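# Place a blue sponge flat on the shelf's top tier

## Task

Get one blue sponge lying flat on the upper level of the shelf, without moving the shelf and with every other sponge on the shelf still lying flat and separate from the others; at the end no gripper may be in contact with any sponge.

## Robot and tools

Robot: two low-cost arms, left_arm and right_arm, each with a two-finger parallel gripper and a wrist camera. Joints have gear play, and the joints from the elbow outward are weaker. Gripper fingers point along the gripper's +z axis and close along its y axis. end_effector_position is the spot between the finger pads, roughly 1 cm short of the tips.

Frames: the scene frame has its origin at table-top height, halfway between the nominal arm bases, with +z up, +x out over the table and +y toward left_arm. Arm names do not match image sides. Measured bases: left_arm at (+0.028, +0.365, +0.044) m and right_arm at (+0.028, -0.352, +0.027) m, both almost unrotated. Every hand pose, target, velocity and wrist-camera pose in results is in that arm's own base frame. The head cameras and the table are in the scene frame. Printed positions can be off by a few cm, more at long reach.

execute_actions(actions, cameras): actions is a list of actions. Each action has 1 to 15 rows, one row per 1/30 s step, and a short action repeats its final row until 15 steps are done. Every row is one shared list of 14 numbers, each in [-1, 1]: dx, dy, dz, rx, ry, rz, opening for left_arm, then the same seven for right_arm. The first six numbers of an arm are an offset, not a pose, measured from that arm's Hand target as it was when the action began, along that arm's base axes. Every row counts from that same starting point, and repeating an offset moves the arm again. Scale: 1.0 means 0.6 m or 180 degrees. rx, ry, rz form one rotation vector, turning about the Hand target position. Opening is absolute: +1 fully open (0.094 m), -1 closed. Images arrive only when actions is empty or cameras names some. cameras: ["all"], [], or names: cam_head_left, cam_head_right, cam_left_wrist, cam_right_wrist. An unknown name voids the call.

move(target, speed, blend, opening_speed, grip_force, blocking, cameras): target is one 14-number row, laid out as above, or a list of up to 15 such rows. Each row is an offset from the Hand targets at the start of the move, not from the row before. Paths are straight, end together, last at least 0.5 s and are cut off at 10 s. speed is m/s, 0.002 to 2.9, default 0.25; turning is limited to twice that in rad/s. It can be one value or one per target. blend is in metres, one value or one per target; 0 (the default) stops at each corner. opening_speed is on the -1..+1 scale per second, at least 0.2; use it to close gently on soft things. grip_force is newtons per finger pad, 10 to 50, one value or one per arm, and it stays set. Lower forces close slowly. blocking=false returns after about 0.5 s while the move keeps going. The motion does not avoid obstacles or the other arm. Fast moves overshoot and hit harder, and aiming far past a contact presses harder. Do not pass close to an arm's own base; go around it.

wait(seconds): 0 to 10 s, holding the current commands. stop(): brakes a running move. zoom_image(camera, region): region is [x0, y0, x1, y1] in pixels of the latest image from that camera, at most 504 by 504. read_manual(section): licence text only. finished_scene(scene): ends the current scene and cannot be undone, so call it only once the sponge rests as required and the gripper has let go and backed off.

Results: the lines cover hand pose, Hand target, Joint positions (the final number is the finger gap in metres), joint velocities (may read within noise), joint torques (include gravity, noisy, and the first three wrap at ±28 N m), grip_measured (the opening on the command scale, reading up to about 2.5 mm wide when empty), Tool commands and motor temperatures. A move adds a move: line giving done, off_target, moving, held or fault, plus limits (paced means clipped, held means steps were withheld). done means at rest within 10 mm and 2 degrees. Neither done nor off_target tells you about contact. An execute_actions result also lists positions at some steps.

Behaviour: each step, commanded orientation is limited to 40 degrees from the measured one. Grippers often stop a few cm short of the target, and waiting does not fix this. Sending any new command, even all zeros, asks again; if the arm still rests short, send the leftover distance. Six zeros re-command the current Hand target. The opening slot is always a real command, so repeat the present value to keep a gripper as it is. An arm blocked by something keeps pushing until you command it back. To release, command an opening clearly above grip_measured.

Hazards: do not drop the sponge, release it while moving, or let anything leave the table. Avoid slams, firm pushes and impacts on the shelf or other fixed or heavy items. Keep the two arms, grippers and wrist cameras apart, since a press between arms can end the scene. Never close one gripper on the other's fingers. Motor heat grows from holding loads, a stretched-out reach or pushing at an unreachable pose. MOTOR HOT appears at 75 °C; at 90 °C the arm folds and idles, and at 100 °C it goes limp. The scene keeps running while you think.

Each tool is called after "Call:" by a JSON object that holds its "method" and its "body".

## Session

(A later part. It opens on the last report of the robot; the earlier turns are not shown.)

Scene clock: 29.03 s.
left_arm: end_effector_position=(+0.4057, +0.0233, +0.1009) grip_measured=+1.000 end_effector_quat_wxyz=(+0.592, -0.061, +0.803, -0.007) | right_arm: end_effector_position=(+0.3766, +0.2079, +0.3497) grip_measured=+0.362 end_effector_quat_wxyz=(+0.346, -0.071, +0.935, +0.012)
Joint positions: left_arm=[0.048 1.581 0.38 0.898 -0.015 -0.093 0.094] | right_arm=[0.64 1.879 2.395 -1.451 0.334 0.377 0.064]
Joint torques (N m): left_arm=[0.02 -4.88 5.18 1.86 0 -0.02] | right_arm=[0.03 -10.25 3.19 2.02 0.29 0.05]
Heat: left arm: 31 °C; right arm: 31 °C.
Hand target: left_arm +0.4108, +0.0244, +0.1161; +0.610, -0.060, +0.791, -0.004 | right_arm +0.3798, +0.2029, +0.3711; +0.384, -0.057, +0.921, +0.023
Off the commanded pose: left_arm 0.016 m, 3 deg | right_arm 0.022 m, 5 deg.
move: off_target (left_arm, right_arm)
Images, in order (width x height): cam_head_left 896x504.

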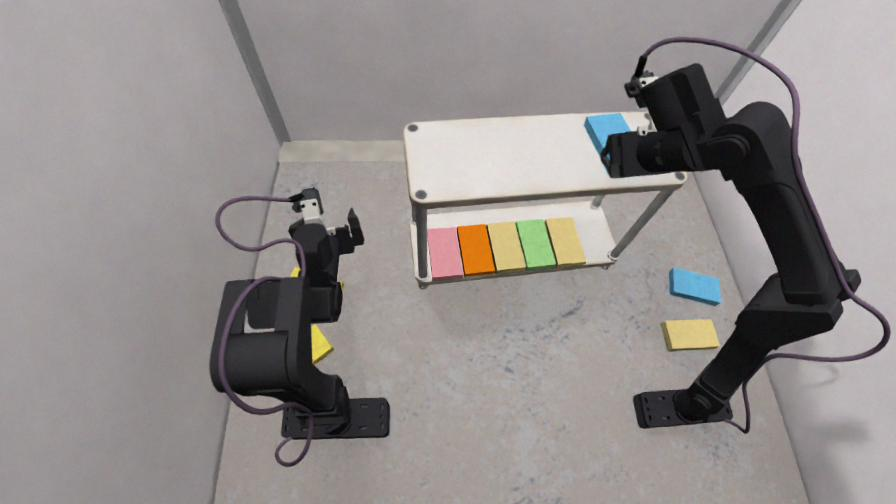

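Call:
{"method": "move", "body": {"target": [0,0,0,0,0,0,1,0.02,0,-0.028,0,-0.013,0,0.08], "speed": 0.06, "cameras": ["cam_head_left","cam_right_wrist"]}}

Call:
{"method": "zoom_image", "body": {"camera": "cam_head_left", "region": [520, 40, 740, 220]}}

Scene clock: 30.60 s.
left_arm: end_effector_position=(+0.4057, +0.0233, +0.1009) grip_measured=+1.000 end_effector_quat_wxyz=(+0.592, -0.061, +0.803, -0.007) | right_arm: end_effector_position=(+0.3880, +0.2113, +0.3498) grip_measured=+0.362 end_effector_quat_wxyz=(+0.390, -0.061, +0.918, +0.031)
Joint positions: left_arm=[0.048 1.581 0.38 0.898 -0.015 -0.093 0.094] | right_arm=[0.635 1.773 2.168 -1.226 0.346 0.368 0.064]
Joint torques (N m): left_arm=[0.05 -4.85 5.14 1.87 -0.01 -0.01] | right_arm=[-0.64 -8.31 3.03 1.86 0.26 -0.11]
Heat: left arm: 31 °C; right arm: 31 °C.
Hand target: left_arm +0.4108, +0.0244, +0.1161; +0.610, -0.060, +0.791, -0.004 | right_arm +0.3918, +0.2029, +0.3543; +0.403, -0.057, +0.913, +0.021
Off the commanded pose: left_arm 0.016 m, 3 deg | right_arm 0.010 m, 2 deg.
move: off_target (left_arm)
Images, in order (width x height): cam_head_left 896x504, cam_right_wrist 896x504.

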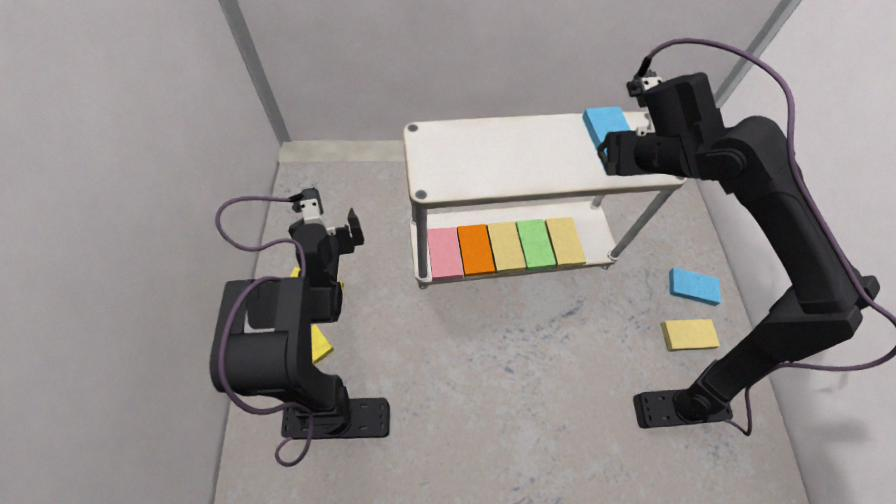

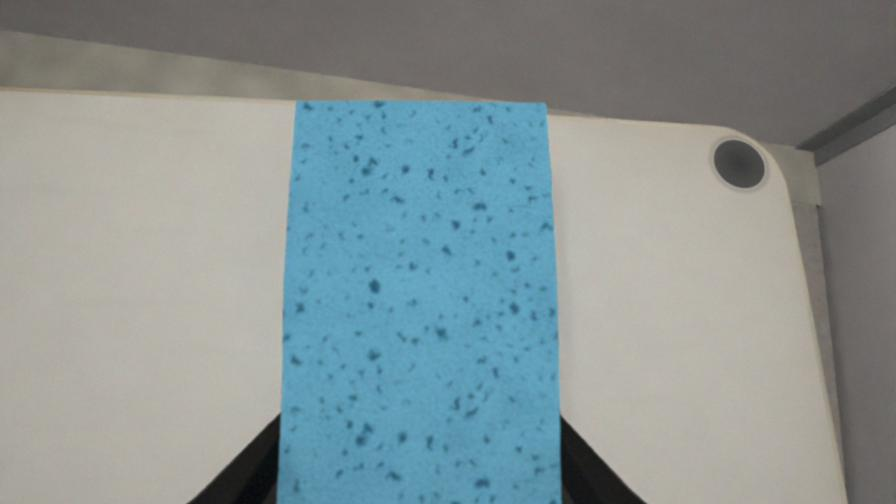

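Scaled by 2.291 from the camera's 896x504 image, which has a finer 1280x720 frame.

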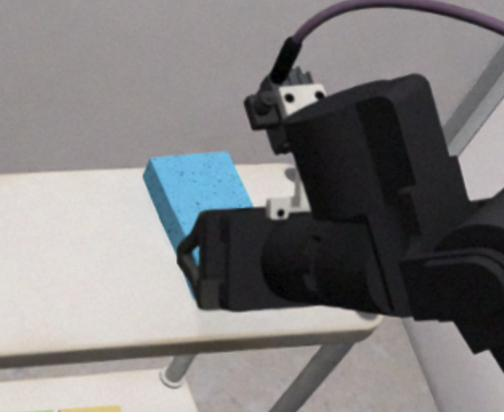

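Call:
{"method": "move", "body": {"target": [0,0,0,0,0,0,1,-0.005,0,-0.012,0,0.013,0,0.08], "speed": 0.06, "cameras": ["cam_head_left","cam_right_wrist"]}}

Call:
{"method": "zoom_image", "body": {"camera": "cam_head_left", "region": [540, 80, 700, 200]}}

Scene clock: 31.97 s.
left_arm: end_effector_position=(+0.4057, +0.0233, +0.1009) grip_measured=+1.000 end_effector_quat_wxyz=(+0.592, -0.061, +0.803, -0.007) | right_arm: end_effector_position=(+0.3882, +0.2110, +0.3497) grip_measured=+0.362 end_effector_quat_wxyz=(+0.389, -0.060, +0.919, +0.031)
Joint positions: left_arm=[0.048 1.581 0.38 0.898 -0.015 -0.093 0.094] | right_arm=[0.634 1.773 2.168 -1.226 0.344 0.368 0.064]
Joint torques (N m): left_arm=[0.05 -4.82 5.12 1.86 -0.01 -0.01] | right_arm=[-0.94 -7.3 4.29 1.43 0.06 0.01]
Heat: left arm: 31 °C; right arm: 31 °C.
Hand target: left_arm +0.4108, +0.0244, +0.1161; +0.610, -0.060, +0.791, -0.004 | right_arm +0.3888, +0.2029, +0.3471; +0.384, -0.057, +0.921, +0.023
Off the commanded pose: left_arm 0.016 m, 3 deg | right_arm 0.009 m, 1 deg.
move: off_target (left_arm)
Images, in order (width x height): cam_head_left 896x504, cam_right_wrist 896x504.

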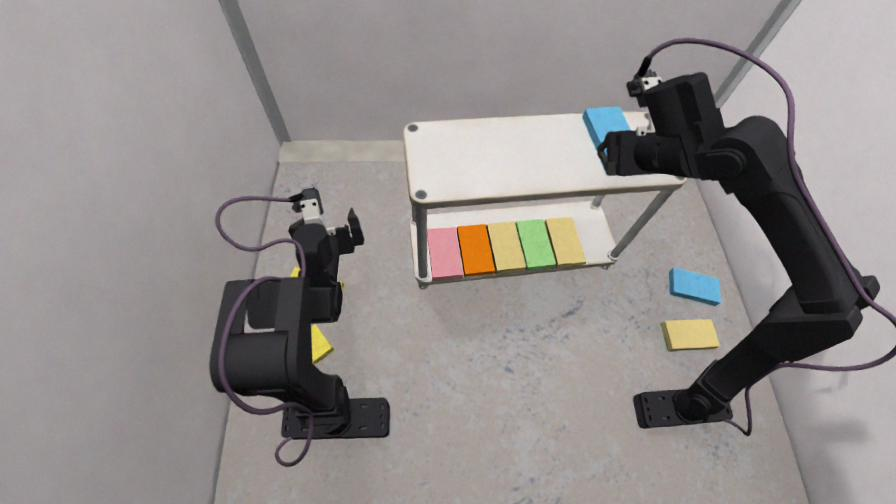

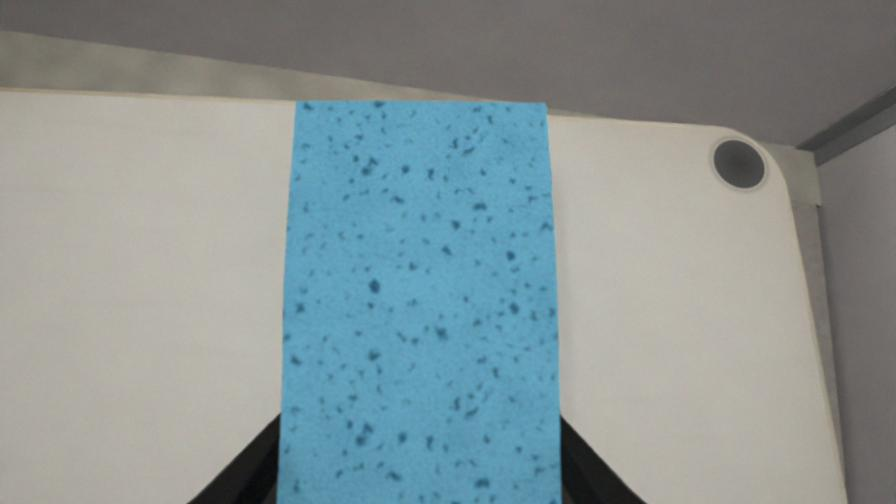

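Scaled by 3.150 from the camera's 896x504 image, which has a finer 1280x720 frame.

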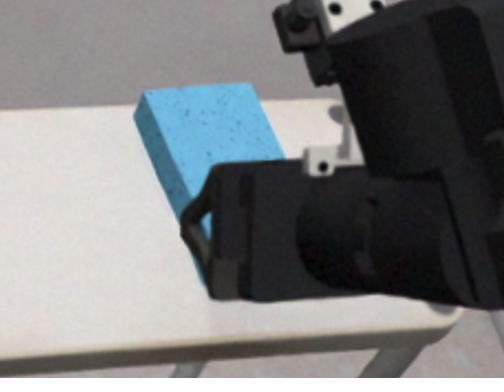

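Call:
{"method": "move", "body": {"target": [0,0,0,0,0,0,1,-0.002,0,-0.02,0,0.006,0,0.08], "speed": 0.06, "cameras": ["cam_head_left","cam_right_wrist"]}}

Call:
{"method": "zoom_image", "body": {"camera": "cam_head_left", "region": [540, 80, 700, 200]}}

Scene clock: 33.10 s.
left_arm: end_effector_position=(+0.4057, +0.0233, +0.1009) grip_measured=+1.000 end_effector_quat_wxyz=(+0.592, -0.061, +0.803, -0.007) | right_arm: end_effector_position=(+0.3882, +0.2108, +0.3479) grip_measured=+0.362 end_effector_quat_wxyz=(+0.392, -0.057, +0.917, +0.035)
Joint positions: left_arm=[0.048 1.581 0.38 0.898 -0.015 -0.093 0.094] | right_arm=[0.632 1.754 2.13 -1.197 0.341 0.372 0.064]
Joint torques (N m): left_arm=[-0.01 -4.86 5.11 1.86 -0.01 -0.01] | right_arm=[-0.91 -7.15 2.48 1.42 0.01 0.02]
Heat: left arm: 31 °C; right arm: 31 °C.
Hand target: left_arm +0.4108, +0.0244, +0.1161; +0.610, -0.060, +0.791, -0.004 | right_arm +0.3876, +0.2029, +0.3351; +0.375, -0.056, +0.925, +0.023
Off the commanded pose: left_arm 0.016 m, 3 deg | right_arm 0.015 m, 3 deg.
move: off_target (left_arm, right_arm)
Images, in order (width x height): cam_head_left 896x504, cam_right_wrist 896x504.

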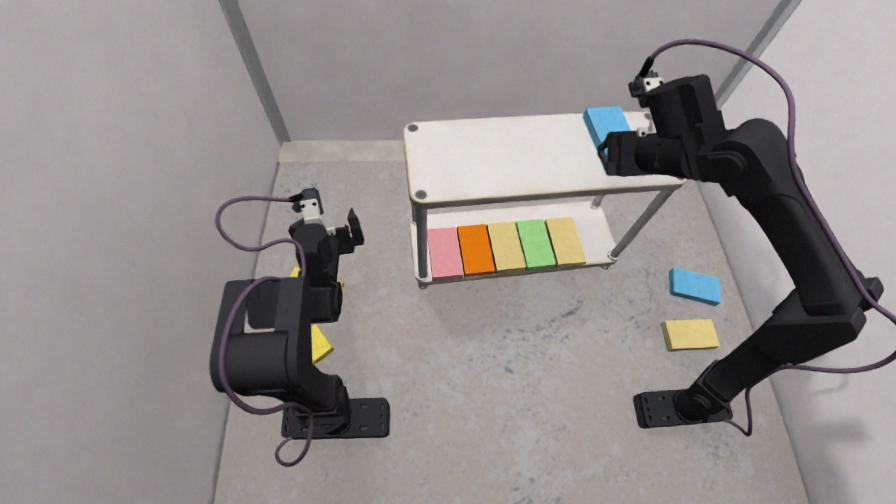

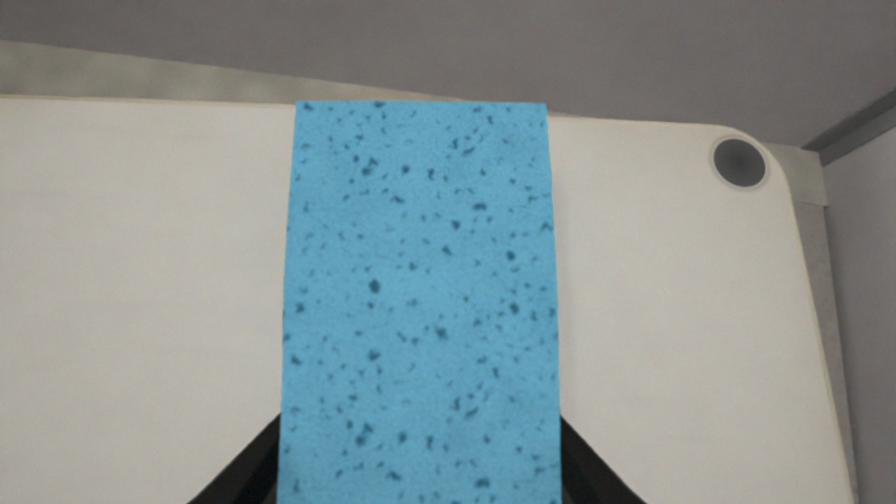

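Scaled by 3.150 from the camera's 896x504 image, which has a finer 1280x720 frame.

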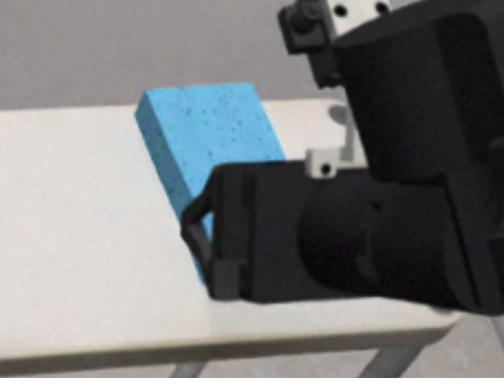

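Call:
{"method": "move", "body": {"target": [[0,0,0,0,0,0,1,0,0,0.01,0,0,0,0.08],[0,0,0,0,0,0,1,0,0,0.01,0,0,0,0.9]], "speed": 0.06, "opening_speed": 0.6, "cameras": ["cam_head_left","cam_right_wrist"]}}

Call:
{"method": "zoom_image", "body": {"camera": "cam_head_left", "region": [540, 80, 700, 200]}}

Scene clock: 36.40 s.
left_arm: end_effector_position=(+0.4057, +0.0233, +0.1009) grip_measured=+1.000 end_effector_quat_wxyz=(+0.592, -0.061, +0.803, -0.007) | right_arm: end_effector_position=(+0.3891, +0.2104, +0.3453) grip_measured=+0.897 end_effector_quat_wxyz=(+0.389, -0.061, +0.919, +0.032)
Joint positions: left_arm=[0.048 1.581 0.38 0.898 -0.015 -0.093 0.094] | right_arm=[0.629 1.759 2.13 -1.2 0.338 0.365 0.089]
Joint torques (N m): left_arm=[-0.01 -4.83 5.15 1.88 -0.02 -0.02] | right_arm=[-0.62 -6.37 5.85 1.14 0.03 0.02]
Heat: left arm: 31 °C; right arm: 31 °C.
Hand target: left_arm +0.4108, +0.0244, +0.1161; +0.610, -0.060, +0.791, -0.004 | right_arm +0.3876, +0.2029, +0.3411; +0.375, -0.056, +0.925, +0.023
Off the commanded pose: left_arm 0.016 m, 3 deg | right_arm 0.009 m, 2 deg.
move: off_target (left_arm); target 2's new opening was sent with right_arm's hand 0.010 m and 3 deg from that target
Images, in order (width x height): cam_head_left 896x504, cam_right_wrist 896x504.

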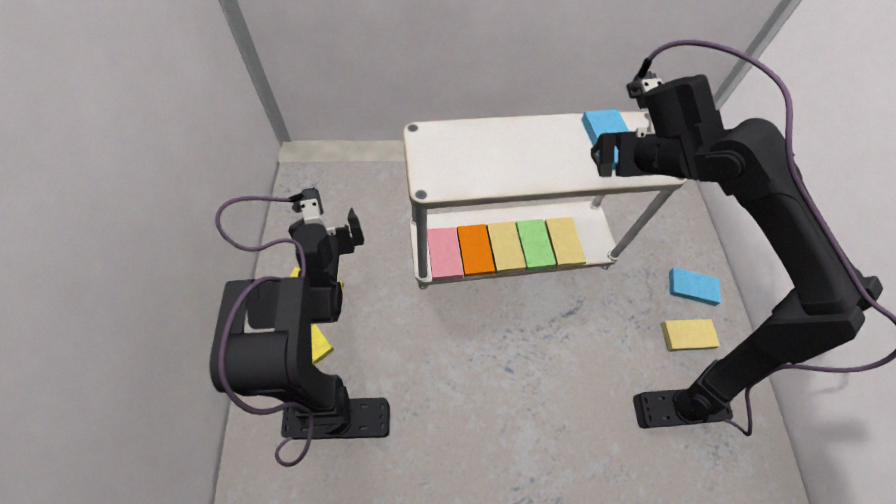

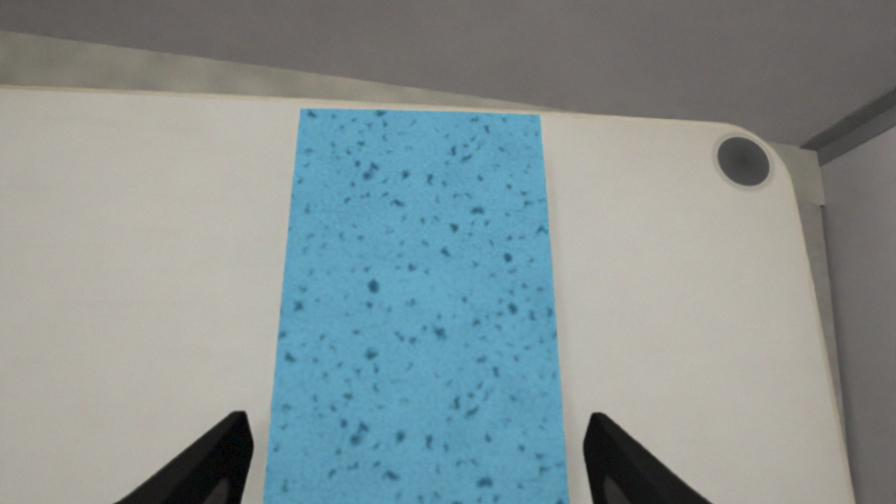

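Scaled by 3.150 from the camera's 896x504 image, which has a finer 1280x720 frame.

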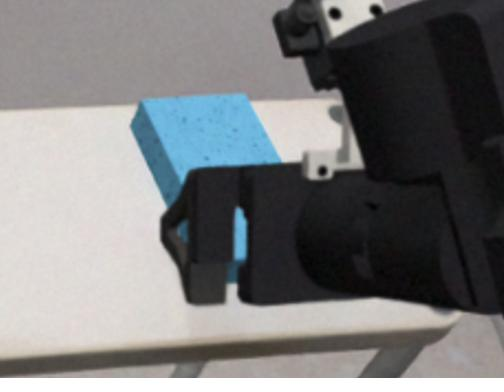

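Call:
{"method": "move", "body": {"target": [0,0,0,0,0,0,1,-0.16,-0.02,0.18,0,0,0,1], "speed": 0.15, "cameras": ["cam_head_left","cam_right_wrist"]}}

Scene clock: 38.40 s.
left_arm: end_effector_position=(+0.4057, +0.0233, +0.1009) grip_measured=+1.000 end_effector_quat_wxyz=(+0.592, -0.061, +0.803, -0.007) | right_arm: end_effector_position=(+0.2985, +0.2055, +0.4396) grip_measured=+0.997 end_effector_quat_wxyz=(+0.438, -0.077, +0.893, +0.071)
Joint positions: left_arm=[0.048 1.581 0.38 0.898 -0.015 -0.093 0.094] | right_arm=[0.815 1.684 2.465 -1.517 0.443 0.444 0.094]
Joint torques (N m): left_arm=[0.03 -4.81 5.16 1.86 -0.01 0] | right_arm=[0.28 -6.11 5.38 1.27 0.34 0.07]
Heat: left arm: 31 °C; right arm: 31 °C.
Hand target: left_arm +0.4108, +0.0244, +0.1161; +0.610, -0.060, +0.791, -0.004 | right_arm +0.2916, +0.1909, +0.4491; +0.375, -0.056, +0.925, +0.023
Off the commanded pose: left_arm 0.016 m, 3 deg | right_arm 0.019 m, 10 deg.
joint sent to its limit (right arm) — joint 4 (wrist pitch), lower limit. The joint targets are off in position and orientation.
move: off_target (left_arm, right_arm)
Images, in order (width x height): cam_head_left 896x504, cam_right_wrist 896x504.

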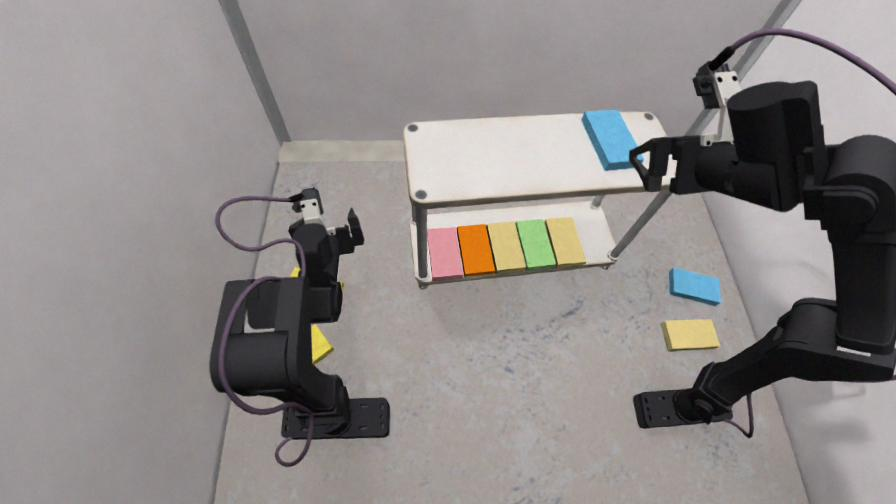

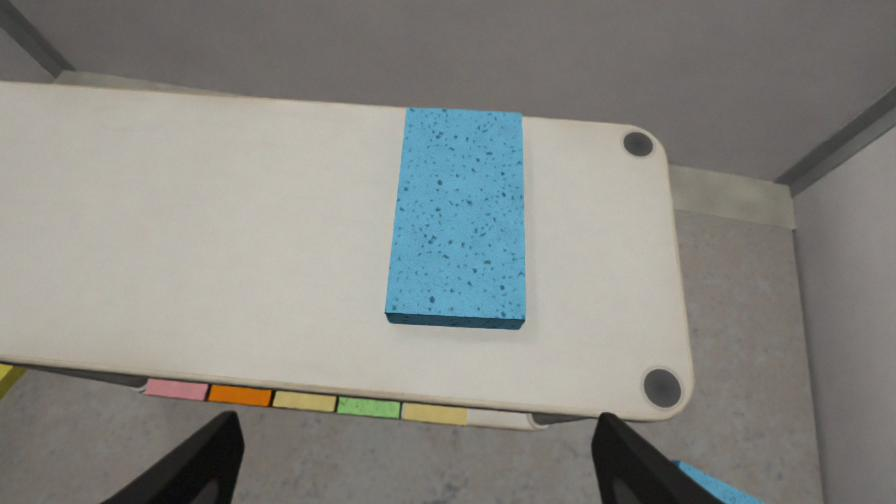

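Flat, clear.

Call:
{"method": "finished_scene", "body": {"scene": 2}}

The scene is finished: the task was done.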